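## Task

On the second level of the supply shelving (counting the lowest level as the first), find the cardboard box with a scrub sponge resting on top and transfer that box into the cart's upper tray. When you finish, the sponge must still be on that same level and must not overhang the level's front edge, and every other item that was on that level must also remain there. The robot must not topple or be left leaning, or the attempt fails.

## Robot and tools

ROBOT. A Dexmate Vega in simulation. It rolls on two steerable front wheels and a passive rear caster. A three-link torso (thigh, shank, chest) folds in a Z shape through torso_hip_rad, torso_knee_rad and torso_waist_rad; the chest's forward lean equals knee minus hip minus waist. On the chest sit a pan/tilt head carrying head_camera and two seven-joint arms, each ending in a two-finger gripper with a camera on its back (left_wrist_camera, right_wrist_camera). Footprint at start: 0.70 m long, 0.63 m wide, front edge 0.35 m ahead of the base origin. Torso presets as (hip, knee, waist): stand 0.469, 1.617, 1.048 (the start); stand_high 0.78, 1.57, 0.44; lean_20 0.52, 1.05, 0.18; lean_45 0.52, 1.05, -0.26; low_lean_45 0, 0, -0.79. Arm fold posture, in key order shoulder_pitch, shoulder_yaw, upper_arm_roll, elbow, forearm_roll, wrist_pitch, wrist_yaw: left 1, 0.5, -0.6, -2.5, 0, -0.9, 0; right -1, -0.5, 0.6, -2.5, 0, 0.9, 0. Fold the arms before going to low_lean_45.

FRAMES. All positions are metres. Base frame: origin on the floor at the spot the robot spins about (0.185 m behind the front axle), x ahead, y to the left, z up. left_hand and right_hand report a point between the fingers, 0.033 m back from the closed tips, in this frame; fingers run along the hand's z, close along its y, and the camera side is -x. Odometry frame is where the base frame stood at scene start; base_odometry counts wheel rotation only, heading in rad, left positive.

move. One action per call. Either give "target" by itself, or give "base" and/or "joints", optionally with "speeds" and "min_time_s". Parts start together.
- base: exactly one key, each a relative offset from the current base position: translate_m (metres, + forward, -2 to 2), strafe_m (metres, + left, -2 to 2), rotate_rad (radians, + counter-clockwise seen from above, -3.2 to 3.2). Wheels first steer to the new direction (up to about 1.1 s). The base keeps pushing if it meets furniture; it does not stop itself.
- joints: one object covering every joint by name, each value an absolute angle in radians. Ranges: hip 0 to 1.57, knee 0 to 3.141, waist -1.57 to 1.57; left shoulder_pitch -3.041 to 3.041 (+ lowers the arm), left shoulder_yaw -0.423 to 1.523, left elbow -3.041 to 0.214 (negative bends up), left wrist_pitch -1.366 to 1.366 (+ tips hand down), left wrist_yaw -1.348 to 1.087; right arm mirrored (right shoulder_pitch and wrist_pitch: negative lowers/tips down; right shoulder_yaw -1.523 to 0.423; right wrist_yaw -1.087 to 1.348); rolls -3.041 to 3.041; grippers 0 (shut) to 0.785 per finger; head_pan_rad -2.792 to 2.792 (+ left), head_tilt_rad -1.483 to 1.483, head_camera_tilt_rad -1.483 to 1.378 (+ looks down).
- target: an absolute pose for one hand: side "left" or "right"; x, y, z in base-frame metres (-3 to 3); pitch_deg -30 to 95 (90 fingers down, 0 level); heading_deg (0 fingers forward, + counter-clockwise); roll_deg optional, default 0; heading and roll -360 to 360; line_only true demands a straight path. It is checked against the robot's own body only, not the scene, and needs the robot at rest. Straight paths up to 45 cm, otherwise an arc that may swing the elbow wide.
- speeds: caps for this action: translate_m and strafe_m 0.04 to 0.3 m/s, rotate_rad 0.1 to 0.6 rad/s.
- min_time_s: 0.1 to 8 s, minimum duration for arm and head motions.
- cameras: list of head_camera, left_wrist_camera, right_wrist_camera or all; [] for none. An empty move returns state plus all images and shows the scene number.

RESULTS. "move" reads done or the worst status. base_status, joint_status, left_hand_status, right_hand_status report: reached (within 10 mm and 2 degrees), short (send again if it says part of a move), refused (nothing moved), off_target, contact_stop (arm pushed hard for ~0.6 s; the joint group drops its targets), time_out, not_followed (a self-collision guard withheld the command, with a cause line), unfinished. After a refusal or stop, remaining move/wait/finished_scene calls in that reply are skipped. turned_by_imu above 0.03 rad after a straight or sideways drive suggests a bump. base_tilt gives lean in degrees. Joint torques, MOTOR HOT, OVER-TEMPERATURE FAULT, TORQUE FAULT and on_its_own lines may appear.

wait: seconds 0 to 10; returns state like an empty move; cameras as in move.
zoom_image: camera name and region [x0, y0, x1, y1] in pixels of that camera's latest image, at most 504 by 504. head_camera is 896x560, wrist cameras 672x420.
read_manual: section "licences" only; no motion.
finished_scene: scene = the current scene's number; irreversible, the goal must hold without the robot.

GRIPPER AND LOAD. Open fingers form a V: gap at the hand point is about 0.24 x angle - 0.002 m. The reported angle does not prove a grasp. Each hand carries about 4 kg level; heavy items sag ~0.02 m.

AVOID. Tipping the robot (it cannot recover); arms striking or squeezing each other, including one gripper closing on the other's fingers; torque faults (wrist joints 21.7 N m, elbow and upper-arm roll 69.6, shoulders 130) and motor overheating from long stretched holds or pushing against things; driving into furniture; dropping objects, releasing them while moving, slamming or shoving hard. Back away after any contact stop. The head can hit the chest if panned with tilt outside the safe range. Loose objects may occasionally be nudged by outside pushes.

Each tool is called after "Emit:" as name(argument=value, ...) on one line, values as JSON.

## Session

Emit:
move(joints={"head_pan_rad": -1.3, "head_camera_tilt_rad": 0.25}, cameras=["head_camera"])

Emit:
move(joints={"head_pan_rad": 0, "head_camera_tilt_rad": 0.25}, cameras=["head_camera"])

Emit:
move(joints={"head_pan_rad": 1.3, "head_camera_tilt_rad": 0.25}, cameras=["head_camera"])

Emit:
move(joints={"head_pan_rad": 2.6, "head_camera_tilt_rad": 0.25}, cameras=["head_camera"])

Scene clock: 1.53 s.
Joint torques (N m): left_arm=[7.22 0.3 1.05 -3.65 0.01 -3.11 0.17] | right_arm=[-4.22 0.17 0.27 -5.17 0.15 2.88 -0.08]
move: done
base_odometry: x=+0.000 y=+0.000 heading=+0.000
turned_by_wheels: +0.000
turned_by_imu: +0.000
base_tilt: forward=+0.1 right=+0.3
base_status: not commanded
joint_positions: torso_hip_rad=+0.469 torso_knee_rad=+1.617 torso_waist_rad=+1.048 left_shoulder_pitch_rad=+2.207 left_shoulder_yaw_rad=-0.004 left_upper_arm_roll_rad=-0.018 left_elbow_rad=-1.107 left_forearm_roll_rad=-0.008 left_wrist_pitch_rad=-0.518 left_wrist_yaw_rad=+0.011 left_gripper_rad=+0.005 right_shoulder_pitch_rad=-2.186 right_shoulder_yaw_rad=-0.016 right_upper_arm_roll_rad=-0.019 right_elbow_rad=-1.087 right_forearm_roll_rad=-0.017 right_wrist_pitch_rad=+0.491 right_wrist_yaw_rad=+0.011 right_gripper_rad=+0.005 head_pan_rad=-1.299 head_tilt_rad=+0.000 head_camera_tilt_rad=+0.249
joint_status: all done
chest: x=-0.0111 y=+0.0000 z=+1.4155 quat_wxyz=(+0.999, +0.000, +0.050, +0.000) (m; base frame)
left_hand: x=+0.2019 y=+0.2451 z=+0.6135 quat_wxyz=(+0.430, -0.012, +0.902, +0.013) pitch_deg=+39.0 heading_deg=+2.4 roll_deg=+0.9 back=up (m; base frame)
right_hand: x=+0.2001 y=-0.2164 z=+0.6013 quat_wxyz=(+0.418, -0.022, +0.908, +0.011) pitch_deg=+40.6 heading_deg=+2.8 roll_deg=+0.1 back=up (m; base frame)
pictures: head_camera
camera_calibration:
head_camera: T_world_to_cam=[[-0.954093, -0.276865, 0.114251, -0.215464], [-0.180793, 0.228245, -0.95667, 1.45084], [0.238791, -0.933408, -0.267822, 0.377229], [0, 0, 0, 1]] pos_world=[-0.0333496, -0.0386932, 1.51363]

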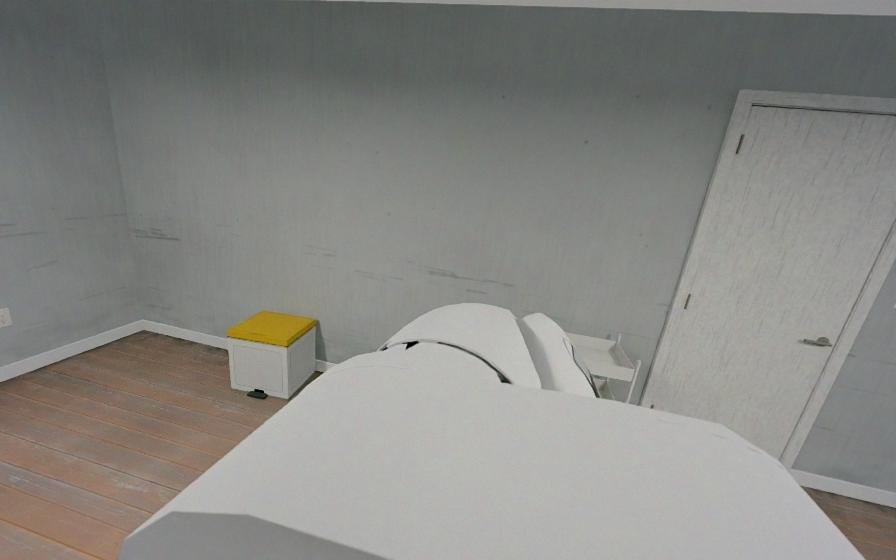

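Scene clock: 3.07 s.
Joint torques (N m): left_arm=[8.43 1.44 0.87 -3.55 -0.08 -3.32 0.1] | right_arm=[-3.76 -1.4 0.24 -4.9 -0.15 2.31 -0.05]
move: done
base_odometry: x=+0.000 y=+0.000 heading=+0.000
turned_by_wheels: +0.000
turned_by_imu: +0.000
base_tilt: forward=+0.1 right=+0.3
base_status: not commanded
joint_positions: torso_hip_rad=+0.469 torso_knee_rad=+1.617 torso_waist_rad=+1.048 left_shoulder_pitch_rad=+2.207 left_shoulder_yaw_rad=-0.004 left_upper_arm_roll_rad=-0.018 left_elbow_rad=-1.107 left_forearm_roll_rad=-0.008 left_wrist_pitch_rad=-0.518 left_wrist_yaw_rad=+0.011 left_gripper_rad=+0.005 right_shoulder_pitch_rad=-2.186 right_shoulder_yaw_rad=-0.016 right_upper_arm_roll_rad=-0.019 right_elbow_rad=-1.087 right_forearm_roll_rad=-0.017 right_wrist_pitch_rad=+0.491 right_wrist_yaw_rad=+0.011 right_gripper_rad=+0.005 head_pan_rad=-0.001 head_tilt_rad=+0.000 head_camera_tilt_rad=+0.249
joint_status: all done
chest: x=-0.0111 y=+0.0000 z=+1.4155 quat_wxyz=(+0.999, +0.000, +0.050, +0.000) (m; base frame)
left_hand: x=+0.2019 y=+0.2451 z=+0.6135 quat_wxyz=(+0.430, -0.012, +0.902, +0.013) pitch_deg=+39.0 heading_deg=+2.4 roll_deg=+0.9 back=up (m; base frame)
right_hand: x=+0.2001 y=-0.2164 z=+0.6013 quat_wxyz=(+0.418, -0.022, +0.908, +0.011) pitch_deg=+40.6 heading_deg=+2.8 roll_deg=+0.1 back=up (m; base frame)
pictures: head_camera
camera_calibration:
head_camera: T_world_to_cam=[[0.0102468, -0.999796, 0.0174047, 0.00354828], [-0.338252, -0.0198452, -0.940846, 1.41507], [0.941, 0.00375347, -0.338386, 0.536783], [0, 0, 0, 1]] pos_world=[-0.0264993, 0.029615, 1.51294]

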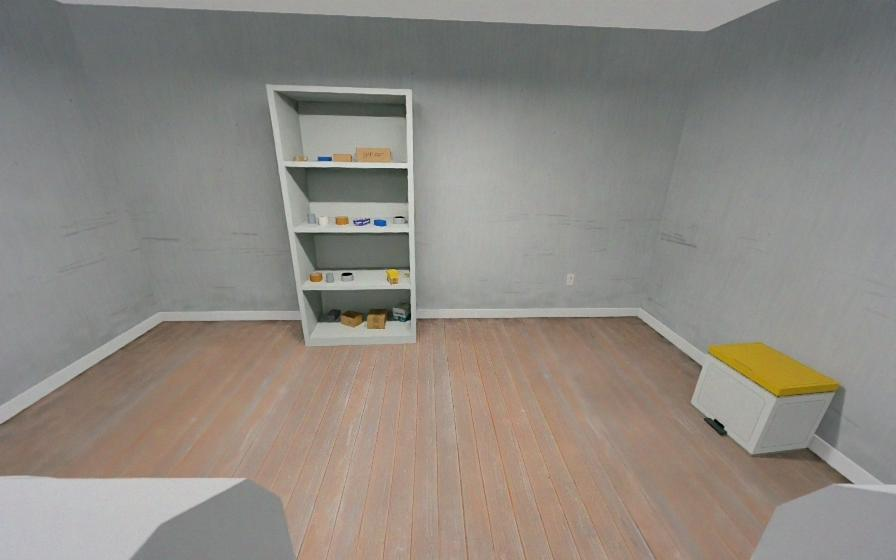

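Scene clock: 4.60 s.
Joint torques (N m): left_arm=[7.45 0.9 0.96 -4.72 0.01 -2.66 -0.02] | right_arm=[-3.87 -0.68 0.69 -3.6 -0.17 2 -0.18]
move: done
base_odometry: x=+0.000 y=+0.000 heading=+0.000
turned_by_wheels: +0.000
turned_by_imu: +0.000
base_tilt: forward=+0.1 right=+0.4
base_status: not commanded
joint_positions: torso_hip_rad=+0.469 torso_knee_rad=+1.617 torso_waist_rad=+1.048 left_shoulder_pitch_rad=+2.207 left_shoulder_yaw_rad=-0.004 left_upper_arm_roll_rad=-0.018 left_elbow_rad=-1.107 left_forearm_roll_rad=-0.008 left_wrist_pitch_rad=-0.518 left_wrist_yaw_rad=+0.011 left_gripper_rad=+0.005 right_shoulder_pitch_rad=-2.186 right_shoulder_yaw_rad=-0.016 right_upper_arm_roll_rad=-0.019 right_elbow_rad=-1.087 right_forearm_roll_rad=-0.017 right_wrist_pitch_rad=+0.491 right_wrist_yaw_rad=+0.011 right_gripper_rad=+0.005 head_pan_rad=+1.299 head_tilt_rad=+0.000 head_camera_tilt_rad=+0.249
joint_status: all done
chest: x=-0.0111 y=+0.0000 z=+1.4155 quat_wxyz=(+0.999, +0.000, +0.050, +0.000) (m; base frame)
left_hand: x=+0.2019 y=+0.2451 z=+0.6135 quat_wxyz=(+0.430, -0.012, +0.902, +0.013) pitch_deg=+39.0 heading_deg=+2.4 roll_deg=+0.9 back=up (m; base frame)
right_hand: x=+0.2001 y=-0.2164 z=+0.6013 quat_wxyz=(+0.418, -0.022, +0.908, +0.011) pitch_deg=+40.6 heading_deg=+2.8 roll_deg=+0.1 back=up (m; base frame)
pictures: head_camera
camera_calibration:
head_camera: T_world_to_cam=[[0.962624, -0.259288, -0.0782659, 0.219919], [-0.142471, -0.239003, -0.96051, 1.45955], [0.230343, 0.93576, -0.267011, 0.375353], [0, 0, 0, 1]] pos_world=[-0.0902167, 0.0546181, 1.51934]

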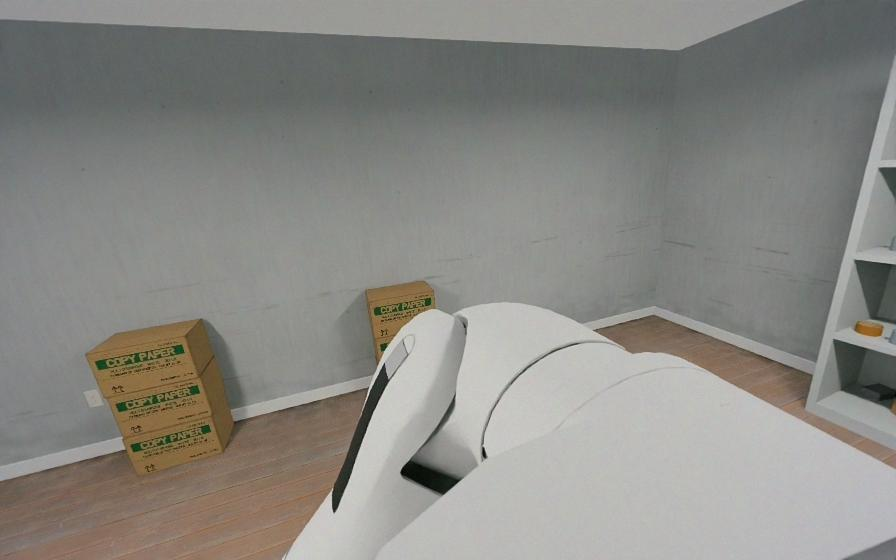

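Scene clock: 6.13 s.
Joint torques (N m): left_arm=[7.38 0.43 0.91 -3.91 -0.09 -2.9 0.04] | right_arm=[-4.48 -0.43 1.33 -3.77 -0.31 2.39 -0.23]
move: done
base_odometry: x=+0.000 y=+0.000 heading=+0.000
turned_by_wheels: +0.000
turned_by_imu: +0.000
base_tilt: forward=+0.1 right=+0.3
base_status: not commanded
joint_positions: torso_hip_rad=+0.469 torso_knee_rad=+1.617 torso_waist_rad=+1.048 left_shoulder_pitch_rad=+2.207 left_shoulder_yaw_rad=-0.004 left_upper_arm_roll_rad=-0.018 left_elbow_rad=-1.107 left_forearm_roll_rad=-0.008 left_wrist_pitch_rad=-0.518 left_wrist_yaw_rad=+0.011 left_gripper_rad=+0.005 right_shoulder_pitch_rad=-2.186 right_shoulder_yaw_rad=-0.016 right_upper_arm_roll_rad=-0.019 right_elbow_rad=-1.087 right_forearm_roll_rad=-0.017 right_wrist_pitch_rad=+0.491 right_wrist_yaw_rad=+0.011 right_gripper_rad=+0.005 head_pan_rad=+2.599 head_tilt_rad=+0.000 head_camera_tilt_rad=+0.249
joint_status: all done
chest: x=-0.0111 y=+0.0000 z=+1.4155 quat_wxyz=(+0.999, +0.000, +0.050, +0.000) (m; base frame)
left_hand: x=+0.2019 y=+0.2451 z=+0.6135 quat_wxyz=(+0.430, -0.012, +0.902, +0.013) pitch_deg=+39.0 heading_deg=+2.4 roll_deg=+0.9 back=up (m; base frame)
right_hand: x=+0.2001 y=-0.2164 z=+0.6013 quat_wxyz=(+0.418, -0.022, +0.908, +0.011) pitch_deg=+40.6 heading_deg=+2.8 roll_deg=+0.1 back=up (m; base frame)
pictures: head_camera
camera_calibration:
head_camera: T_world_to_cam=[[0.507436, 0.861075, -0.0325266, 0.116439], [0.120016, -0.108005, -0.986879, 1.51921], [-0.853291, 0.496874, -0.158149, 0.129219], [0, 0, 0, 1]] pos_world=[-0.131154, -0.000386292, 1.5235]

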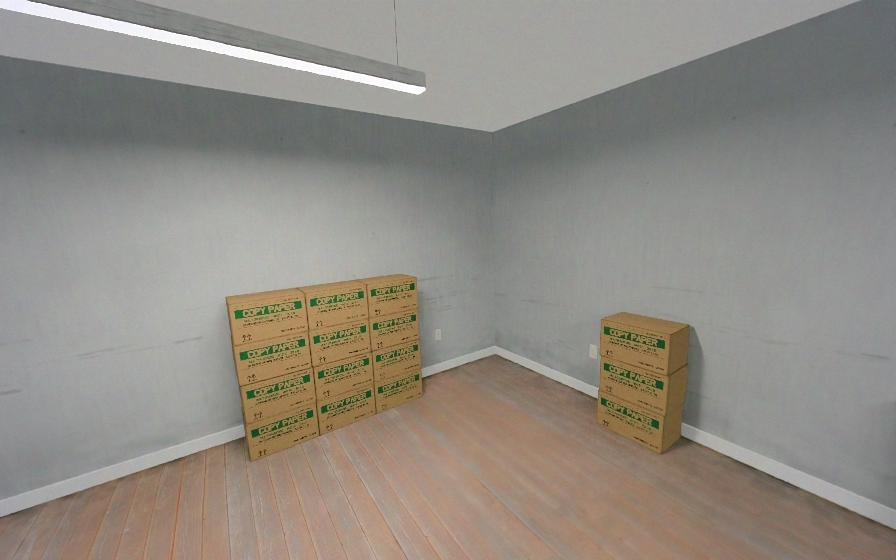

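Emit:
move(base={"rotate_rad":0.276}, joints={"head_pan_rad":0,"head_camera_tilt_rad":0.4,"right_shoulder_pitch_rad":-1.5,"right_shoulder_yaw_rad":0,"right_upper_arm_roll_rad":0,"right_elbow_rad":-2.2,"right_forearm_roll_rad":0,"right_wrist_pitch_rad":-0.75,"right_wrist_yaw_rad":0,"right_gripper_rad":0.6,"left_shoulder_pitch_rad":1.6,"left_shoulder_yaw_rad":0,"left_upper_arm_roll_rad":0,"left_elbow_rad":-2.6,"left_forearm_roll_rad":0,"left_wrist_pitch_rad":-0.6,"left_wrist_yaw_rad":0})

Emit:
move(base={"translate_m":1.7})

Emit:
move(base={"rotate_rad":-0.166}, joints={"torso_hip_rad":0.1,"torso_knee_rad":0.669,"torso_waist_rad":0.019,"right_shoulder_pitch_rad":-1.3}, cameras=["all"])

Scene clock: 15.57 s.
Joint torques (N m): left_arm=[-10.09 3.24 3.29 -6.29 0.21 -0.21 -0.13] | right_arm=[18.68 1.56 1.92 -11.99 0.1 3.79 -0.61]
move: done
base_odometry: x=+0.000 y=+0.000 heading=+0.276
turned_by_wheels: +0.276
turned_by_imu: +0.270
base_tilt: forward=+0.1 right=+0.3
base_status: done
joint_positions: torso_hip_rad=+0.469 torso_knee_rad=+1.617 torso_waist_rad=+1.048 left_shoulder_pitch_rad=+1.603 left_shoulder_yaw_rad=+0.000 left_upper_arm_roll_rad=+0.000 left_elbow_rad=-2.594 left_forearm_roll_rad=+0.000 left_wrist_pitch_rad=-0.600 left_wrist_yaw_rad=+0.000 left_gripper_rad=+0.005 right_shoulder_pitch_rad=-1.501 right_shoulder_yaw_rad=+0.000 right_upper_arm_roll_rad=+0.000 right_elbow_rad=-2.198 right_forearm_roll_rad=+0.000 right_wrist_pitch_rad=-0.749 right_wrist_yaw_rad=+0.000 right_gripper_rad=+0.600 head_pan_rad=+0.001 head_tilt_rad=+0.000 head_camera_tilt_rad=+0.399
joint_status: all done
chest: x=-0.0111 y=+0.0000 z=+1.4155 quat_wxyz=(+0.999, +0.000, +0.050, +0.000) (m; base frame)
left_hand: x=+0.2427 y=+0.2294 z=+1.6871 quat_wxyz=(+0.999, +0.000, +0.040, +0.000) pitch_deg=-85.4 heading_deg=+0.2 roll_deg=-0.2 (m; base frame)
right_hand: x=+0.6936 y=-0.2292 z=+1.1527 quat_wxyz=(+0.651, +0.000, +0.759, +0.000) pitch_deg=+8.7 heading_deg=+0.0 roll_deg=+0.0 back=up (m; base frame)
camera_calibration:
head_camera: T_world_to_cam=[[0.0140633, -0.999783, 0.0153975, 0.00685721], [-0.474993, -0.0202304, -0.879757, 1.31386], [0.879877, 0.00505855, -0.475174, 0.734822], [0, 0, 0, 1]] pos_world=[-0.0225762, 0.0297184, 1.50494]
left_wrist_camera: T_world_to_cam=[[-0.0254896, -0.999549, -0.0158539, 0.25849], [0.985179, -0.0224258, -0.170058, 0.115737], [0.169626, -0.0199536, 0.985307, -1.54543], [0, 0, 0, 1]] pos_world=[0.154712, 0.230132, 1.54651]
right_wrist_camera: T_world_to_cam=[[-0.0462995, -0.998651, 0.023498, -0.231783], [-0.300899, -0.0084881, -0.953618, 1.35744], [0.952532, -0.0512225, -0.3001, -0.171468], [0, 0, 0, 1]] pos_world=[0.561048, -0.228732, 1.24847]

Scene clock: 23.10 s.
Joint torques (N m): left_arm=[-9.67 3.08 2.88 -6.29 -0.02 -0.52 0.1] | right_arm=[17.83 0.12 3.26 -13.3 0.12 2.76 -0.08]
move: done
base_odometry: x=+1.637 y=+0.461 heading=+0.276
turned_by_wheels: +0.001
turned_by_imu: -0.004
base_tilt: forward=+0.2 right=+0.2
base_status: done
joint_positions: torso_hip_rad=+0.469 torso_knee_rad=+1.617 torso_waist_rad=+1.048 left_shoulder_pitch_rad=+1.600 left_shoulder_yaw_rad=+0.000 left_upper_arm_roll_rad=+0.000 left_elbow_rad=-2.600 left_forearm_roll_rad=+0.000 left_wrist_pitch_rad=-0.600 left_wrist_yaw_rad=+0.000 left_gripper_rad=+0.005 right_shoulder_pitch_rad=-1.500 right_shoulder_yaw_rad=+0.000 right_upper_arm_roll_rad=+0.000 right_elbow_rad=-2.199 right_forearm_roll_rad=+0.000 right_wrist_pitch_rad=-0.750 right_wrist_yaw_rad=+0.000 right_gripper_rad=+0.600 head_pan_rad=+0.001 head_tilt_rad=+0.000 head_camera_tilt_rad=+0.399
joint_status: not commanded
chest: x=-0.0109 y=+0.0000 z=+1.4155 quat_wxyz=(+0.999, +0.000, +0.050, +0.000) (m; base frame)
left_hand: x=+0.2386 y=+0.2293 z=+1.6891 quat_wxyz=(+0.999, +0.000, +0.036, +0.000) pitch_deg=-85.9 heading_deg=+0.1 roll_deg=-0.1 (m; base frame)
right_hand: x=+0.6938 y=-0.2293 z=+1.1533 quat_wxyz=(+0.652, +0.000, +0.759, +0.000) pitch_deg=+8.7 heading_deg=+0.0 roll_deg=+0.0 back=up (m; base frame)
camera_calibration:
head_camera: T_world_to_cam=[[0.0139807, -0.999783, 0.0154404, 0.00678758], [-0.475268, -0.0202305, -0.879608, 1.31372], [0.87973, 0.00495915, -0.475448, 0.735058], [0, 0, 0, 1]] pos_world=[-0.0223772, 0.0297181, 1.50494]
left_wrist_camera: T_world_to_cam=[[-0.0254683, -0.999545, -0.0161515, 0.258794], [0.986594, -0.0225265, -0.16163, 0.105471], [0.161192, -0.0200514, 0.986719, -1.54702], [0, 0, 0, 1]] pos_world=[0.151902, 0.230032, 1.5477]
right_wrist_camera: T_world_to_cam=[[-0.046343, -0.998652, 0.0233776, -0.231718], [-0.300409, -0.00838641, -0.953774, 1.35798], [0.952684, -0.0512236, -0.299615, -0.172079], [0, 0, 0, 1]] pos_world=[0.561148, -0.228832, 1.24907]

Scene clock: 28.20 s.
Joint torques (N m): left_arm=[-4.76 2.85 3.01 -7.69 0.05 -1.99 0.17] | right_arm=[16.12 0.29 1.75 -14.44 -0.26 3.67 -0.04]
move: done
base_odometry: x=+1.637 y=+0.461 heading=+0.111
turned_by_wheels: -0.166
turned_by_imu: -0.158
base_tilt: forward=+0.2 right=+0.3
base_status: done
joint_positions: torso_hip_rad=+0.100 torso_knee_rad=+0.669 torso_waist_rad=+0.019 left_shoulder_pitch_rad=+1.600 left_shoulder_yaw_rad=+0.000 left_upper_arm_roll_rad=+0.000 left_elbow_rad=-2.600 left_forearm_roll_rad=+0.000 left_wrist_pitch_rad=-0.600 left_wrist_yaw_rad=+0.000 left_gripper_rad=+0.005 right_shoulder_pitch_rad=-1.300 right_shoulder_yaw_rad=+0.000 right_upper_arm_roll_rad=+0.000 right_elbow_rad=-2.199 right_forearm_roll_rad=+0.000 right_wrist_pitch_rad=-0.750 right_wrist_yaw_rad=+0.000 right_gripper_rad=+0.600 head_pan_rad=+0.001 head_tilt_rad=+0.000 head_camera_tilt_rad=+0.399
joint_status: all done
chest: x=+0.0429 y=+0.0000 z=+1.1363 quat_wxyz=(+0.962, +0.000, +0.272, +0.000) (m; base frame)
left_hand: x=+0.3867 y=+0.2293 z=+1.2741 quat_wxyz=(+0.966, +0.000, +0.258, +0.000) pitch_deg=-60.1 heading_deg=+0.0 roll_deg=+0.0 back=up (m; base frame)
right_hand: x=+0.6609 y=-0.2293 z=+0.7080 quat_wxyz=(+0.552, +0.000, +0.834, +0.000) pitch_deg=+23.0 heading_deg=+0.0 roll_deg=+0.0 back=up (m; base frame)
pictures: head_camera, left_wrist_camera, right_wrist_camera
camera_calibration:
head_camera: T_world_to_cam=[[0.0193039, -0.999783, 0.00782409, 0.0187715], [-0.810496, -0.0202303, -0.585394, 0.773799], [0.585425, 0.004959, -0.810711, 0.948491], [0, 0, 0, 1]] pos_world=[0.0715284, 0.0297181, 1.22178]
left_wrist_camera: T_world_to_cam=[[-0.0299587, -0.999545, -0.00346628, 0.241435], [0.818095, -0.0225275, -0.574642, 0.483739], [0.574303, -0.0200513, 0.818397, -1.10667], [0, 0, 0, 1]] pos_world=[0.247055, 0.230032, 1.18451]
right_wrist_camera: T_world_to_cam=[[-0.0391179, -0.998652, 0.0341154, -0.235204], [-0.526992, -0.00838881, -0.849829, 0.999496], [0.84897, -0.0512221, -0.525953, -0.0454757], [0, 0, 0, 1]] pos_world=[0.556133, -0.228832, 0.833507]

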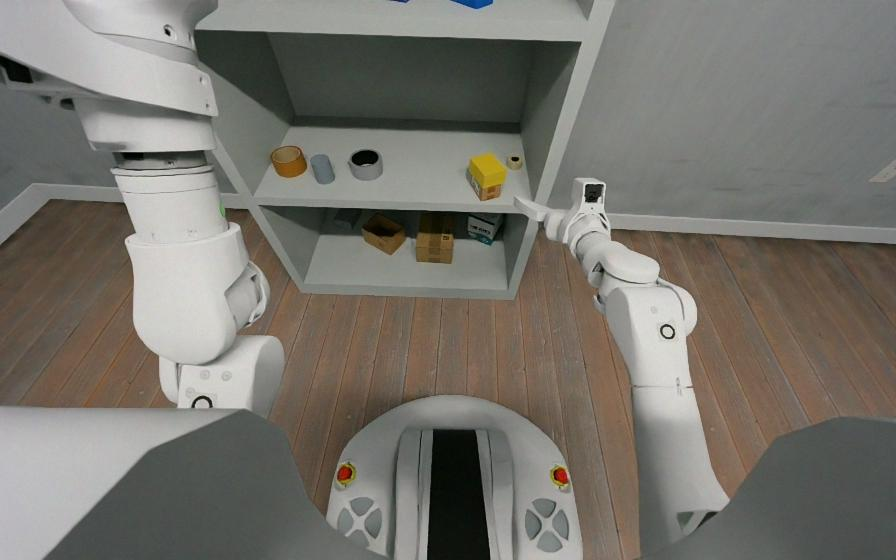

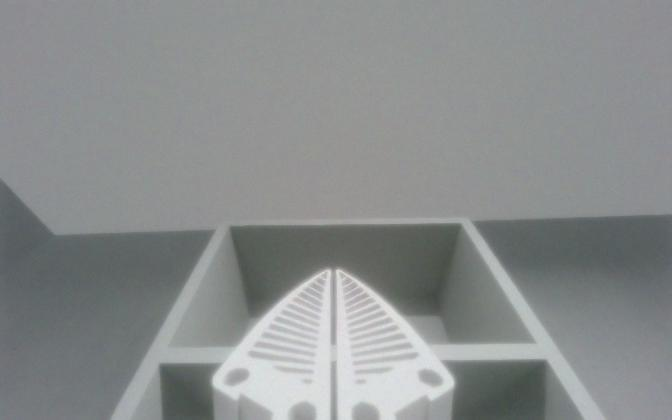

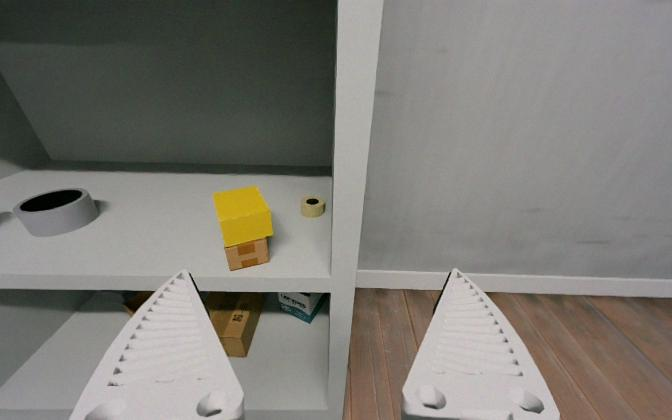

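Emit:
move(target={"side":"right","x":0.54,"y":-0.144,"z":0.68,"pitch_deg":22,"heading_deg":17})

Emit:
move(base={"translate_m":0.22}, cameras=["head_camera","right_wrist_camera"])

Scene clock: 32.57 s.
Joint torques (N m): left_arm=[-4.03 3.74 2.33 -8.06 -0.03 -1.98 0.09] | right_arm=[-3.12 -1.46 -0.96 -13.36 0.49 4.54 0.42]
move: done
base_odometry: x=+1.637 y=+0.461 heading=+0.111
turned_by_wheels: +0.000
turned_by_imu: +0.001
base_tilt: forward=+0.1 right=+0.3
base_status: not commanded
joint_positions: torso_hip_rad=+0.100 torso_knee_rad=+0.669 torso_waist_rad=+0.019 left_shoulder_pitch_rad=+1.600 left_shoulder_yaw_rad=+0.000 left_upper_arm_roll_rad=+0.000 left_elbow_rad=-2.600 left_forearm_roll_rad=+0.000 left_wrist_pitch_rad=-0.600 left_wrist_yaw_rad=+0.000 left_gripper_rad=+0.005 right_shoulder_pitch_rad=-1.666 right_shoulder_yaw_rad=-0.151 right_upper_arm_roll_rad=-0.019 right_elbow_rad=-2.320 right_forearm_roll_rad=+0.035 right_wrist_pitch_rad=-0.474 right_wrist_yaw_rad=+0.196 right_gripper_rad=+0.600 head_pan_rad=+0.001 head_tilt_rad=+0.000 head_camera_tilt_rad=+0.399
joint_status: not commanded
chest: x=+0.0429 y=+0.0000 z=+1.1363 quat_wxyz=(+0.962, +0.000, +0.272, +0.000) (m; base frame)
left_hand: x=+0.3867 y=+0.2293 z=+1.2741 quat_wxyz=(+0.966, +0.000, +0.258, +0.000) pitch_deg=-60.1 heading_deg=+0.0 roll_deg=+0.0 back=up (m; base frame)
right_hand: x=+0.5421 y=-0.1458 z=+0.6798 quat_wxyz=(+0.553, -0.120, +0.821, +0.081) pitch_deg=+22.1 heading_deg=+16.7 roll_deg=+0.0 back=up (m; base frame)
right_hand_status: reached (straight line, planned for 1.5 s): 3 mm and 0.3 deg off.
camera_calibration:
head_camera: T_world_to_cam=[[0.0193039, -0.999783, 0.00782409, 0.0187715], [-0.810496, -0.0202303, -0.585394, 0.773799], [0.585425, 0.004959, -0.810711, 0.948491], [0, 0, 0, 1]] pos_world=[0.0715284, 0.0297181, 1.22178]
left_wrist_camera: T_world_to_cam=[[-0.0299587, -0.999545, -0.00346628, 0.241435], [0.818095, -0.0225275, -0.574642, 0.483739], [0.574303, -0.0200513, 0.818397, -1.10667], [0, 0, 0, 1]] pos_world=[0.247055, 0.230032, 1.18451]
right_wrist_camera: T_world_to_cam=[[0.248435, -0.968052, 0.0339993, -0.306897], [-0.488822, -0.155596, -0.858395, 0.877398], [0.836261, 0.196636, -0.511861, 0.0783379], [0, 0, 0, 1]] pos_world=[0.439624, -0.175977, 0.803686]

Scene clock: 35.03 s.
Joint torques (N m): left_arm=[-4.44 3.16 2.63 -8.68 -0.12 -1.83 0.02] | right_arm=[-2.88 -2.28 -0.36 -14.72 0.36 3.53 0.24]
move: done
base_odometry: x=+1.856 y=+0.484 heading=+0.110
turned_by_wheels: -0.001
turned_by_imu: -0.002
base_tilt: forward=+0.1 right=+0.3
base_status: done
joint_positions: torso_hip_rad=+0.100 torso_knee_rad=+0.669 torso_waist_rad=+0.019 left_shoulder_pitch_rad=+1.600 left_shoulder_yaw_rad=+0.000 left_upper_arm_roll_rad=+0.000 left_elbow_rad=-2.600 left_forearm_roll_rad=+0.000 left_wrist_pitch_rad=-0.600 left_wrist_yaw_rad=+0.000 left_gripper_rad=+0.005 right_shoulder_pitch_rad=-1.672 right_shoulder_yaw_rad=-0.153 right_upper_arm_roll_rad=-0.019 right_elbow_rad=-2.321 right_forearm_roll_rad=+0.036 right_wrist_pitch_rad=-0.469 right_wrist_yaw_rad=+0.199 right_gripper_rad=+0.600 head_pan_rad=+0.001 head_tilt_rad=+0.000 head_camera_tilt_rad=+0.399
joint_status: not commanded
chest: x=+0.0430 y=+0.0000 z=+1.1362 quat_wxyz=(+0.962, +0.000, +0.272, +0.000) (m; base frame)
left_hand: x=+0.3867 y=+0.2293 z=+1.2740 quat_wxyz=(+0.966, +0.000, +0.258, +0.000) pitch_deg=-60.1 heading_deg=+0.0 roll_deg=+0.0 back=up (m; base frame)
right_hand: x=+0.5400 y=-0.1443 z=+0.6795 quat_wxyz=(+0.553, -0.122, +0.820, +0.082) pitch_deg=+22.1 heading_deg=+17.0 roll_deg=+0.0 back=up (m; base frame)
pictures: head_camera, right_wrist_camera
camera_calibration:
head_camera: T_world_to_cam=[[0.0193035, -0.999783, 0.00782251, 0.0187735], [-0.810544, -0.0202295, -0.585328, 0.773721], [0.585359, 0.00495841, -0.810759, 0.948555], [0, 0, 0, 1]] pos_world=[0.0715281, 0.0297181, 1.22178]
right_wrist_camera: T_world_to_cam=[[0.253248, -0.966818, 0.0335988, -0.306994], [-0.488033, -0.157669, -0.858466, 0.875582], [0.835278, 0.201007, -0.511769, 0.0807276], [0, 0, 0, 1]] pos_world=[0.437629, -0.174982, 0.803286]

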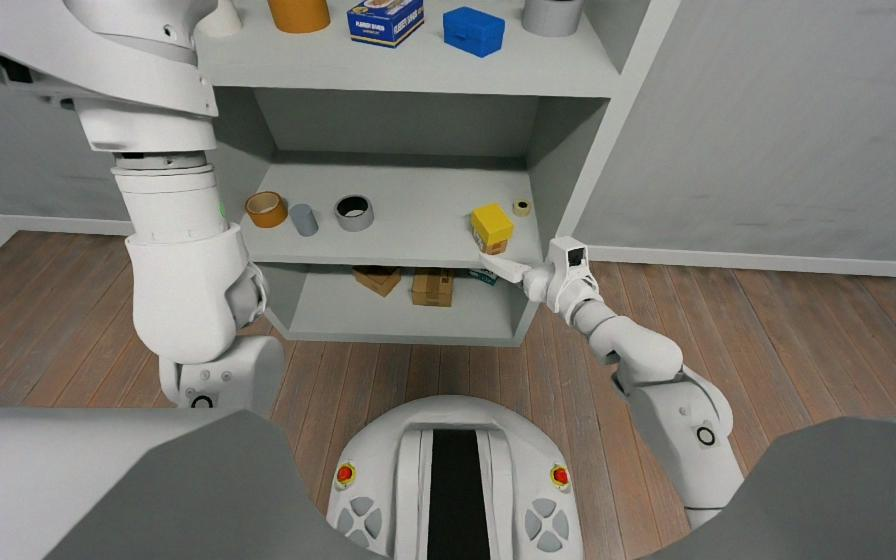

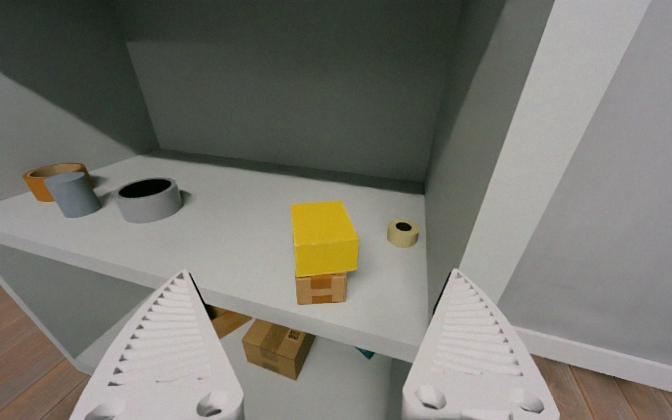

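Emit:
move(target={"side":"right","x":0.55,"y":-0.143,"z":0.6,"pitch_deg":22,"heading_deg":18})

Emit:
move(target={"side":"right","x":0.697,"y":-0.098,"z":0.596,"pitch_deg":22,"heading_deg":18,"line_only":true}, cameras=["head_camera","right_wrist_camera"])

Scene clock: 38.70 s.
Joint torques (N m): left_arm=[-4.28 3.54 2.95 -7.9 -0.06 -1.6 -0.06] | right_arm=[10.44 -1.94 -1.14 -7.94 0.07 3.74 0.28]
move: done
base_odometry: x=+1.856 y=+0.484 heading=+0.110
turned_by_wheels: +0.000
turned_by_imu: +0.001
base_tilt: forward=+0.2 right=+0.3
base_status: not commanded
joint_positions: torso_hip_rad=+0.100 torso_knee_rad=+0.669 torso_waist_rad=+0.019 left_shoulder_pitch_rad=+1.600 left_shoulder_yaw_rad=+0.000 left_upper_arm_roll_rad=+0.000 left_elbow_rad=-2.600 left_forearm_roll_rad=+0.000 left_wrist_pitch_rad=-0.600 left_wrist_yaw_rad=+0.000 left_gripper_rad=+0.005 right_shoulder_pitch_rad=-1.591 right_shoulder_yaw_rad=-0.154 right_upper_arm_roll_rad=-0.043 right_elbow_rad=-1.987 right_forearm_roll_rad=+0.027 right_wrist_pitch_rad=-0.213 right_wrist_yaw_rad=+0.213 right_gripper_rad=+0.600 head_pan_rad=+0.001 head_tilt_rad=+0.000 head_camera_tilt_rad=+0.399
joint_status: not commanded
chest: x=+0.0430 y=+0.0000 z=+1.1362 quat_wxyz=(+0.962, +0.000, +0.272, +0.000) (m; base frame)
left_hand: x=+0.3867 y=+0.2293 z=+1.2740 quat_wxyz=(+0.966, +0.000, +0.258, +0.000) pitch_deg=-60.1 heading_deg=+0.0 roll_deg=+0.0 back=up (m; base frame)
right_hand: x=+0.5497 y=-0.1433 z=+0.6008 quat_wxyz=(+0.552, -0.129, +0.819, +0.087) pitch_deg=+22.0 heading_deg=+18.0 roll_deg=+0.0 back=up (m; base frame)
right_hand_status: reached (straight line, planned for 1.4 s): 1 mm and 0.1 deg off.
camera_calibration:
head_camera: T_world_to_cam=[[0.0193035, -0.999783, 0.00782251, 0.0187735], [-0.810544, -0.0202295, -0.585328, 0.773721], [0.585359, 0.00495841, -0.810759, 0.948555], [0, 0, 0, 1]] pos_world=[0.0715281, 0.0297181, 1.22178]
left_wrist_camera: T_world_to_cam=[[-0.0299596, -0.999545, -0.00346213, 0.24143], [0.818014, -0.0225278, -0.574757, 0.483837], [0.574417, -0.0200516, 0.818317, -1.10653], [0, 0, 0, 1]] pos_world=[0.247055, 0.230032, 1.18441]
right_wrist_camera: T_world_to_cam=[[0.269881, -0.962314, 0.0334106, -0.314183], [-0.485198, -0.165881, -0.858526, 0.810358], [0.831713, 0.215489, -0.511681, 0.0361085], [0, 0, 0, 1]] pos_world=[0.447944, -0.175701, 0.724686]

Scene clock: 42.03 s.
Joint torques (N m): left_arm=[-3.63 3.52 3.08 -7.97 0.04 -1.6 -0.04] | right_arm=[16.48 2.47 -0.9 -9.44 0.19 3.42 -0.22]
move: done
base_odometry: x=+1.856 y=+0.484 heading=+0.110
turned_by_wheels: +0.000
turned_by_imu: +0.001
base_tilt: forward=+0.2 right=+0.3
base_status: not commanded
joint_positions: torso_hip_rad=+0.100 torso_knee_rad=+0.669 torso_waist_rad=+0.019 left_shoulder_pitch_rad=+1.600 left_shoulder_yaw_rad=+0.000 left_upper_arm_roll_rad=+0.000 left_elbow_rad=-2.600 left_forearm_roll_rad=+0.000 left_wrist_pitch_rad=-0.600 left_wrist_yaw_rad=+0.000 left_gripper_rad=+0.005 right_shoulder_pitch_rad=-1.137 right_shoulder_yaw_rad=-0.074 right_upper_arm_roll_rad=-0.143 right_elbow_rad=-1.605 right_forearm_roll_rad=-0.009 right_wrist_pitch_rad=-0.287 right_wrist_yaw_rad=+0.175 right_gripper_rad=+0.600 head_pan_rad=+0.001 head_tilt_rad=+0.000 head_camera_tilt_rad=+0.399
joint_status: not commanded
chest: x=+0.0430 y=+0.0000 z=+1.1362 quat_wxyz=(+0.962, +0.000, +0.272, +0.000) (m; base frame)
left_hand: x=+0.3867 y=+0.2293 z=+1.2740 quat_wxyz=(+0.966, +0.000, +0.258, +0.000) pitch_deg=-60.1 heading_deg=+0.0 roll_deg=+0.0 back=up (m; base frame)
right_hand: x=+0.6951 y=-0.0989 z=+0.5954 quat_wxyz=(+0.552, -0.129, +0.819, +0.087) pitch_deg=+22.0 heading_deg=+18.0 roll_deg=+0.0 back=up (m; base frame)
right_hand_status: reached (straight line, planned for 1.8 s): 2 mm and 0.1 deg off.
pictures: head_camera, right_wrist_camera
camera_calibration:
head_camera: T_world_to_cam=[[0.0193035, -0.999783, 0.00782251, 0.0187735], [-0.810544, -0.0202295, -0.585328, 0.773721], [0.585359, 0.00495841, -0.810759, 0.948555], [0, 0, 0, 1]] pos_world=[0.0715281, 0.0297181, 1.22178]
right_wrist_camera: T_world_to_cam=[[0.2701, -0.962261, 0.0331697, -0.310533], [-0.485222, -0.165792, -0.858529, 0.883512], [0.831628, 0.215794, -0.51169, -0.0970031], [0, 0, 0, 1]] pos_world=[0.593244, -0.131401, 0.719186]

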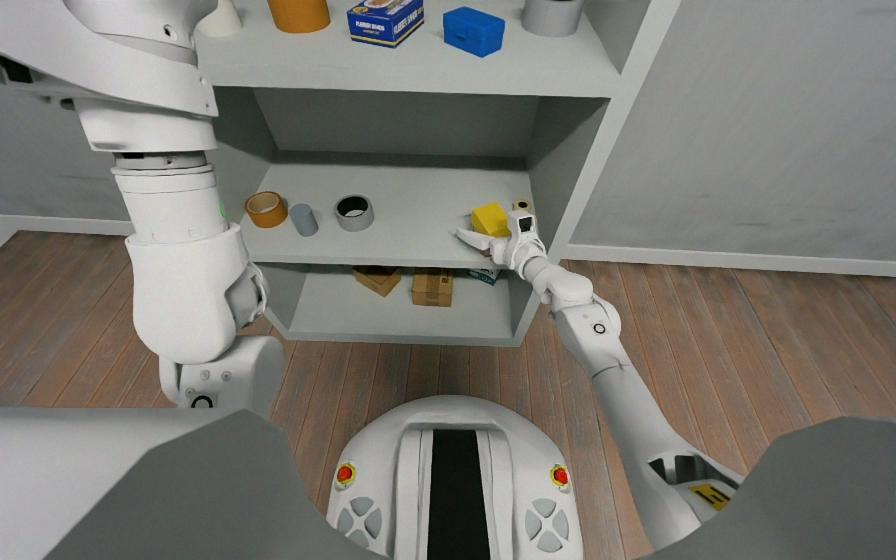

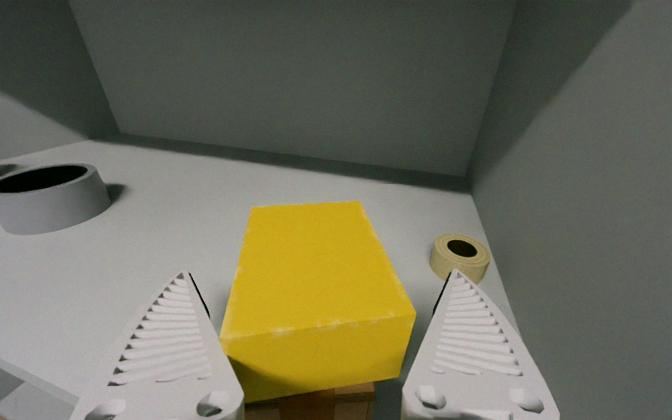

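Emit:
move(joints={"right_gripper_rad":0.35})

Emit:
move(target={"side":"right","x":0.695,"y":-0.099,"z":0.645,"pitch_deg":22,"heading_deg":18}, cameras=["head_camera","right_wrist_camera"])

Scene clock: 43.10 s.
Joint torques (N m): left_arm=[-3.79 2.05 2.7 -9.13 0.05 -1.85 0.02] | right_arm=[15.39 3.29 -1.22 -8.09 -0.07 3.12 -0.28]
move: done
base_odometry: x=+1.856 y=+0.484 heading=+0.110
turned_by_wheels: +0.000
turned_by_imu: +0.000
base_tilt: forward=+0.2 right=+0.4
base_status: not commanded
joint_positions: torso_hip_rad=+0.100 torso_knee_rad=+0.669 torso_waist_rad=+0.019 left_shoulder_pitch_rad=+1.600 left_shoulder_yaw_rad=+0.000 left_upper_arm_roll_rad=+0.000 left_elbow_rad=-2.600 left_forearm_roll_rad=+0.000 left_wrist_pitch_rad=-0.600 left_wrist_yaw_rad=+0.000 left_gripper_rad=+0.005 right_shoulder_pitch_rad=-1.132 right_shoulder_yaw_rad=-0.073 right_upper_arm_roll_rad=-0.143 right_elbow_rad=-1.600 right_forearm_roll_rad=-0.009 right_wrist_pitch_rad=-0.288 right_wrist_yaw_rad=+0.175 right_gripper_rad=+0.351 head_pan_rad=+0.001 head_tilt_rad=+0.000 head_camera_tilt_rad=+0.399
joint_status: all done
chest: x=+0.0430 y=+0.0000 z=+1.1362 quat_wxyz=(+0.962, +0.000, +0.272, +0.000) (m; base frame)
left_hand: x=+0.3867 y=+0.2293 z=+1.2740 quat_wxyz=(+0.966, +0.000, +0.258, +0.000) pitch_deg=-60.1 heading_deg=+0.0 roll_deg=+0.0 back=up (m; base frame)
right_hand: x=+0.6966 y=-0.0983 z=+0.5956 quat_wxyz=(+0.552, -0.130, +0.819, +0.087) pitch_deg=+22.0 heading_deg=+18.0 roll_deg=+0.0 back=up (m; base frame)
camera_calibration:
head_camera: T_world_to_cam=[[0.0193035, -0.999783, 0.00782251, 0.0187735], [-0.810544, -0.0202295, -0.585328, 0.773721], [0.585359, 0.00495841, -0.810759, 0.948555], [0, 0, 0, 1]] pos_world=[0.0715281, 0.0297181, 1.22178]
left_wrist_camera: T_world_to_cam=[[-0.0299596, -0.999545, -0.00346213, 0.24143], [0.818014, -0.0225278, -0.574757, 0.483837], [0.574417, -0.0200516, 0.818317, -1.10653], [0, 0, 0, 1]] pos_world=[0.247055, 0.230032, 1.18441]
right_wrist_camera: T_world_to_cam=[[0.270353, -0.962185, 0.0333022, -0.310603], [-0.485016, -0.165996, -0.858606, 0.884417], [0.831666, 0.215975, -0.511553, -0.0983754], [0, 0, 0, 1]] pos_world=[0.594745, -0.130801, 0.719386]

Scene clock: 45.50 s.
Joint torques (N m): left_arm=[-3.52 3.31 2.56 -9.45 -0.03 -1.36 0.01] | right_arm=[4.71 -0.54 4.08 -13.56 0.28 3.63 0.4]
move: done
base_odometry: x=+1.856 y=+0.484 heading=+0.110
turned_by_wheels: +0.000
turned_by_imu: +0.001
base_tilt: forward=+0.2 right=+0.3
base_status: not commanded
joint_positions: torso_hip_rad=+0.100 torso_knee_rad=+0.669 torso_waist_rad=+0.019 left_shoulder_pitch_rad=+1.600 left_shoulder_yaw_rad=+0.000 left_upper_arm_roll_rad=+0.000 left_elbow_rad=-2.600 left_forearm_roll_rad=+0.000 left_wrist_pitch_rad=-0.600 left_wrist_yaw_rad=+0.000 left_gripper_rad=+0.005 right_shoulder_pitch_rad=-1.159 right_shoulder_yaw_rad=-0.081 right_upper_arm_roll_rad=-0.136 right_elbow_rad=-1.806 right_forearm_roll_rad=-0.008 right_wrist_pitch_rad=-0.466 right_wrist_yaw_rad=+0.182 right_gripper_rad=+0.351 head_pan_rad=+0.001 head_tilt_rad=+0.000 head_camera_tilt_rad=+0.399
joint_status: not commanded
chest: x=+0.0430 y=+0.0000 z=+1.1362 quat_wxyz=(+0.962, +0.000, +0.272, +0.000) (m; base frame)
left_hand: x=+0.3867 y=+0.2293 z=+1.2740 quat_wxyz=(+0.966, +0.000, +0.258, +0.000) pitch_deg=-60.1 heading_deg=+0.0 roll_deg=+0.0 back=up (m; base frame)
right_hand: x=+0.6950 y=-0.0988 z=+0.6432 quat_wxyz=(+0.552, -0.130, +0.819, +0.087) pitch_deg=+22.0 heading_deg=+18.0 roll_deg=+0.0 back=up (m; base frame)
right_hand_status: reached (straight line, planned for 1.0 s): 2 mm and 0.0 deg off.
pictures: head_camera, right_wrist_camera
camera_calibration:
head_camera: T_world_to_cam=[[0.0193035, -0.999783, 0.00782251, 0.0187735], [-0.810544, -0.0202295, -0.585328, 0.773721], [0.585359, 0.00495841, -0.810759, 0.948555], [0, 0, 0, 1]] pos_world=[0.0715281, 0.0297181, 1.22178]
right_wrist_camera: T_world_to_cam=[[0.27064, -0.962104, 0.0333207, -0.312535], [-0.485094, -0.166191, -0.858524, 0.924418], [0.831527, 0.216188, -0.511689, -0.0724336], [0, 0, 0, 1]] pos_world=[0.593245, -0.131402, 0.766986]

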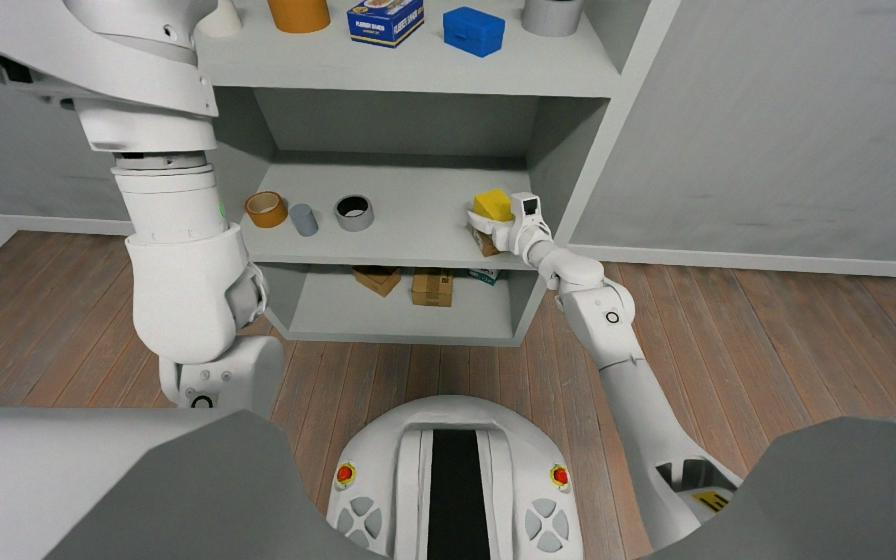

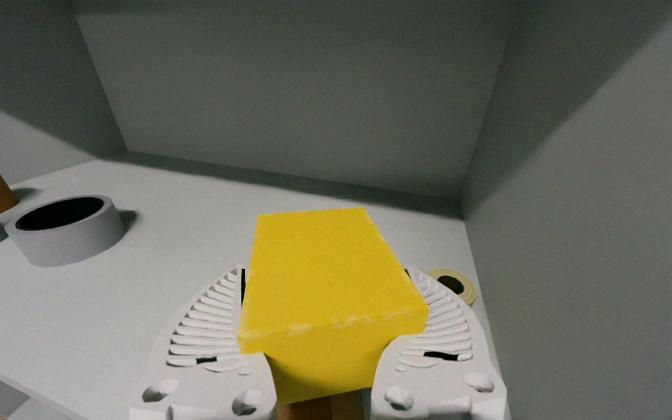

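Emit:
move(base={"strafe_m":0.2})

Emit:
move(target={"side":"right","x":0.725,"y":-0.099,"z":0.562,"pitch_deg":22,"heading_deg":18}, cameras=["right_wrist_camera"])

Emit:
wait(seconds=0.1)

Scene clock: 49.03 s.
Joint torques (N m): left_arm=[-4.56 2.77 2.68 -8.03 -0.03 -1.91 0.08] | right_arm=[6.7 -0.69 2.75 -13.83 0.38 3.13 0.24]
move: done
base_odometry: x=+1.834 y=+0.683 heading=+0.111
turned_by_wheels: +0.001
turned_by_imu: +0.000
base_tilt: forward=+0.2 right=+0.3
base_status: done
joint_positions: torso_hip_rad=+0.100 torso_knee_rad=+0.669 torso_waist_rad=+0.019 left_shoulder_pitch_rad=+1.600 left_shoulder_yaw_rad=+0.000 left_upper_arm_roll_rad=+0.000 left_elbow_rad=-2.600 left_forearm_roll_rad=+0.000 left_wrist_pitch_rad=-0.600 left_wrist_yaw_rad=+0.000 left_gripper_rad=+0.005 right_shoulder_pitch_rad=-1.160 right_shoulder_yaw_rad=-0.081 right_upper_arm_roll_rad=-0.135 right_elbow_rad=-1.812 right_forearm_roll_rad=-0.008 right_wrist_pitch_rad=-0.471 right_wrist_yaw_rad=+0.182 right_gripper_rad=+0.351 head_pan_rad=+0.001 head_tilt_rad=+0.000 head_camera_tilt_rad=+0.399
joint_status: not commanded
chest: x=+0.0430 y=+0.0000 z=+1.1362 quat_wxyz=(+0.962, +0.000, +0.272, +0.000) (m; base frame)
left_hand: x=+0.3867 y=+0.2293 z=+1.2740 quat_wxyz=(+0.966, +0.000, +0.258, +0.000) pitch_deg=-60.1 heading_deg=+0.0 roll_deg=+0.0 back=up (m; base frame)
right_hand: x=+0.6949 y=-0.0989 z=+0.6446 quat_wxyz=(+0.552, -0.130, +0.819, +0.087) pitch_deg=+22.0 heading_deg=+18.0 roll_deg=+0.0 back=up (m; base frame)
camera_calibration:
head_camera: T_world_to_cam=[[0.0193035, -0.999783, 0.00782251, 0.0187735], [-0.810544, -0.0202295, -0.585328, 0.773721], [0.585359, 0.00495841, -0.810759, 0.948555], [0, 0, 0, 1]] pos_world=[0.0715281, 0.0297181, 1.22178]
left_wrist_camera: T_world_to_cam=[[-0.0300187, -0.999543, -0.00354277, 0.241539], [0.818013, -0.0225297, -0.574758, 0.48384], [0.574416, -0.0201515, 0.818316, -1.1065], [0, 0, 0, 1]] pos_world=[0.247055, 0.230032, 1.18441]
right_wrist_camera: T_world_to_cam=[[0.27064, -0.962104, 0.0333207, -0.312527], [-0.485094, -0.166191, -0.858524, 0.925523], [0.831527, 0.216188, -0.511689, -0.071551], [0, 0, 0, 1]] pos_world=[0.593045, -0.131402, 0.768386]

Scene clock: 52.43 s.
Joint torques (N m): left_arm=[-4.91 2.19 2.86 -8.05 -0.04 -1.79 0.06] | right_arm=[20.2 4.64 -1.01 -7.94 0.41 3.26 -0.17]
move: done
base_odometry: x=+1.834 y=+0.683 heading=+0.111
turned_by_wheels: +0.000
turned_by_imu: +0.001
base_tilt: forward=+0.2 right=+0.3
base_status: not commanded
joint_positions: torso_hip_rad=+0.100 torso_knee_rad=+0.669 torso_waist_rad=+0.019 left_shoulder_pitch_rad=+1.600 left_shoulder_yaw_rad=+0.000 left_upper_arm_roll_rad=+0.000 left_elbow_rad=-2.600 left_forearm_roll_rad=+0.000 left_wrist_pitch_rad=-0.600 left_wrist_yaw_rad=+0.000 left_gripper_rad=+0.005 right_shoulder_pitch_rad=-1.007 right_shoulder_yaw_rad=-0.059 right_upper_arm_roll_rad=-0.149 right_elbow_rad=-1.325 right_forearm_roll_rad=-0.006 right_wrist_pitch_rad=-0.138 right_wrist_yaw_rad=+0.177 right_gripper_rad=+0.351 head_pan_rad=+0.001 head_tilt_rad=+0.000 head_camera_tilt_rad=+0.399
joint_status: not commanded
chest: x=+0.0430 y=+0.0000 z=+1.1362 quat_wxyz=(+0.962, +0.000, +0.272, +0.000) (m; base frame)
left_hand: x=+0.3867 y=+0.2293 z=+1.2740 quat_wxyz=(+0.966, +0.000, +0.258, +0.000) pitch_deg=-60.1 heading_deg=+0.0 roll_deg=+0.0 back=up (m; base frame)
right_hand: x=+0.7245 y=-0.0992 z=+0.5624 quat_wxyz=(+0.552, -0.130, +0.819, +0.087) pitch_deg=+22.1 heading_deg=+18.0 roll_deg=+0.0 back=up (m; base frame)
right_hand_status: reached (straight line, planned for 1.9 s): 1 mm and 0.1 deg off.
pictures: right_wrist_camera
camera_calibration:
right_wrist_camera: T_world_to_cam=[[0.270322, -0.962191, 0.0333728, -0.317936], [-0.485201, -0.16609, -0.858484, 0.869313], [0.831568, 0.215874, -0.511754, -0.138182], [0, 0, 0, 1]] pos_world=[0.622645, -0.131701, 0.686186]

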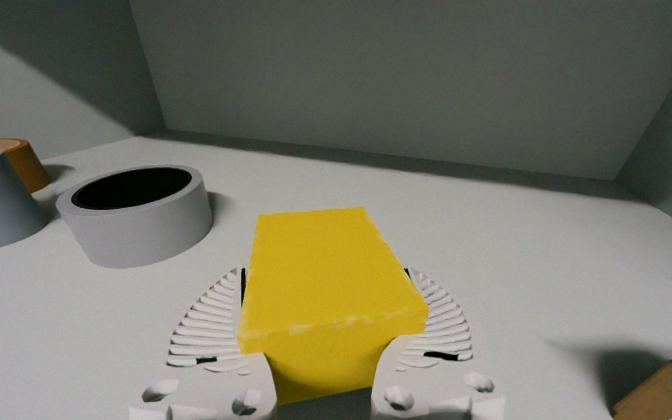

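Scene clock: 52.53 s.
Joint torques (N m): left_arm=[-2.53 2.46 2.64 -8.34 0.03 -0.88 0.12] | right_arm=[18.49 3.21 -1.19 -7.57 0.4 3.19 -0.68]
base_odometry: x=+1.834 y=+0.683 heading=+0.111
turned_by_wheels: +0.000
turned_by_imu: +0.000
base_tilt: forward=+0.1 right=+0.3
base_status: not commanded
joint_positions: torso_hip_rad=+0.100 torso_knee_rad=+0.669 torso_waist_rad=+0.019 left_shoulder_pitch_rad=+1.600 left_shoulder_yaw_rad=+0.000 left_upper_arm_roll_rad=+0.000 left_elbow_rad=-2.600 left_forearm_roll_rad=+0.000 left_wrist_pitch_rad=-0.600 left_wrist_yaw_rad=+0.000 left_gripper_rad=+0.005 right_shoulder_pitch_rad=-1.007 right_shoulder_yaw_rad=-0.059 right_upper_arm_roll_rad=-0.149 right_elbow_rad=-1.324 right_forearm_roll_rad=-0.006 right_wrist_pitch_rad=-0.137 right_wrist_yaw_rad=+0.177 right_gripper_rad=+0.351 head_pan_rad=+0.001 head_tilt_rad=+0.000 head_camera_tilt_rad=+0.399
joint_status: not commanded
chest: x=+0.0430 y=+0.0000 z=+1.1362 quat_wxyz=(+0.962, +0.000, +0.272, +0.000) (m; base frame)
left_hand: x=+0.3867 y=+0.2293 z=+1.2740 quat_wxyz=(+0.966, +0.000, +0.258, +0.000) pitch_deg=-60.1 heading_deg=+0.0 roll_deg=+0.0 back=up (m; base frame)
right_hand: x=+0.7245 y=-0.0992 z=+0.5622 quat_wxyz=(+0.552, -0.130, +0.819, +0.087) pitch_deg=+22.1 heading_deg=+18.0 roll_deg=+0.0 back=up (m; base frame)
right_hand_status: reached (straight line, planned for 1.9 s): 1 mm and 0.1 deg off.
wait: 0.10 s; no rest
camera_calibration:
head_camera: T_world_to_cam=[[0.0193035, -0.999783, 0.00782251, 0.0187735], [-0.810544, -0.0202295, -0.585328, 0.773721], [0.585359, 0.00495841, -0.810759, 0.948555], [0, 0, 0, 1]] pos_world=[0.0715281, 0.0297181, 1.22178]
left_wrist_camera: T_world_to_cam=[[-0.0300187, -0.999543, -0.00354277, 0.241539], [0.818013, -0.0225297, -0.574758, 0.48384], [0.574416, -0.0201515, 0.818316, -1.1065], [0, 0, 0, 1]] pos_world=[0.247055, 0.230032, 1.18441]
right_wrist_camera: T_world_to_cam=[[0.270322, -0.962191, 0.0333728, -0.317957], [-0.485201, -0.16609, -0.858484, 0.86919], [0.831568, 0.215874, -0.511754, -0.138368], [0, 0, 0, 1]] pos_world=[0.622745, -0.131701, 0.685986]

Emit:
move(target={"side":"right","x":0.725,"y":-0.099,"z":0.548,"pitch_deg":22,"heading_deg":18}, cameras=["right_wrist_camera"])

Scene clock: 54.50 s.
Joint torques (N m): left_arm=[-4.3 2.9 2.86 -8.12 -0.08 -1.56 0.06] | right_arm=[16.77 3.17 -1.57 -3.59 -0.22 0.42 -0.35]
move: done
base_odometry: x=+1.834 y=+0.683 heading=+0.111
turned_by_wheels: +0.000
turned_by_imu: +0.000
base_tilt: forward=+0.1 right=+0.3
base_status: not commanded
joint_positions: torso_hip_rad=+0.100 torso_knee_rad=+0.669 torso_waist_rad=+0.019 left_shoulder_pitch_rad=+1.600 left_shoulder_yaw_rad=+0.000 left_upper_arm_roll_rad=+0.000 left_elbow_rad=-2.600 left_forearm_roll_rad=+0.000 left_wrist_pitch_rad=-0.600 left_wrist_yaw_rad=+0.000 left_gripper_rad=+0.005 right_shoulder_pitch_rad=-0.985 right_shoulder_yaw_rad=-0.054 right_upper_arm_roll_rad=-0.151 right_elbow_rad=-1.241 right_forearm_roll_rad=-0.006 right_wrist_pitch_rad=-0.075 right_wrist_yaw_rad=+0.175 right_gripper_rad=+0.350 head_pan_rad=+0.001 head_tilt_rad=+0.000 head_camera_tilt_rad=+0.399
joint_status: not commanded
chest: x=+0.0428 y=+0.0000 z=+1.1362 quat_wxyz=(+0.962, +0.000, +0.272, +0.000) (m; base frame)
left_hand: x=+0.3866 y=+0.2293 z=+1.2741 quat_wxyz=(+0.966, +0.000, +0.258, +0.000) pitch_deg=-60.1 heading_deg=+0.0 roll_deg=+0.0 back=up (m; base frame)
right_hand: x=+0.7250 y=-0.0992 z=+0.5492 quat_wxyz=(+0.553, -0.130, +0.819, +0.087) pitch_deg=+22.0 heading_deg=+18.0 roll_deg=+0.0 back=up (m; base frame)
right_hand_status: reached (straight line, planned for 0.6 s): 1 mm and 0.0 deg off.
pictures: right_wrist_camera
camera_calibration:
right_wrist_camera: T_world_to_cam=[[0.270302, -0.962195, 0.0334258, -0.317624], [-0.48388, -0.165784, -0.859288, 0.857845], [0.832344, 0.216093, -0.510399, -0.146687], [0, 0, 0, 1]] pos_world=[0.623043, -0.131702, 0.672884]

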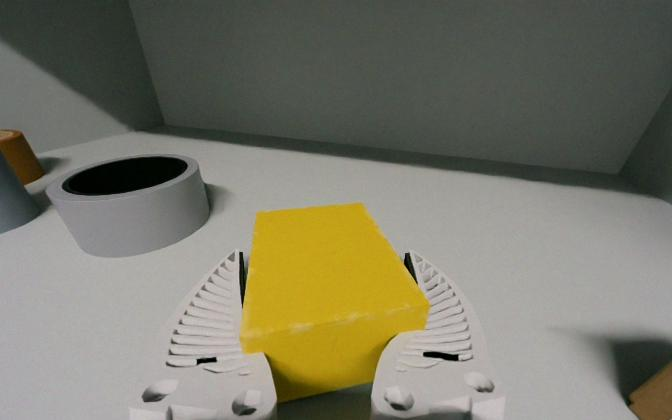

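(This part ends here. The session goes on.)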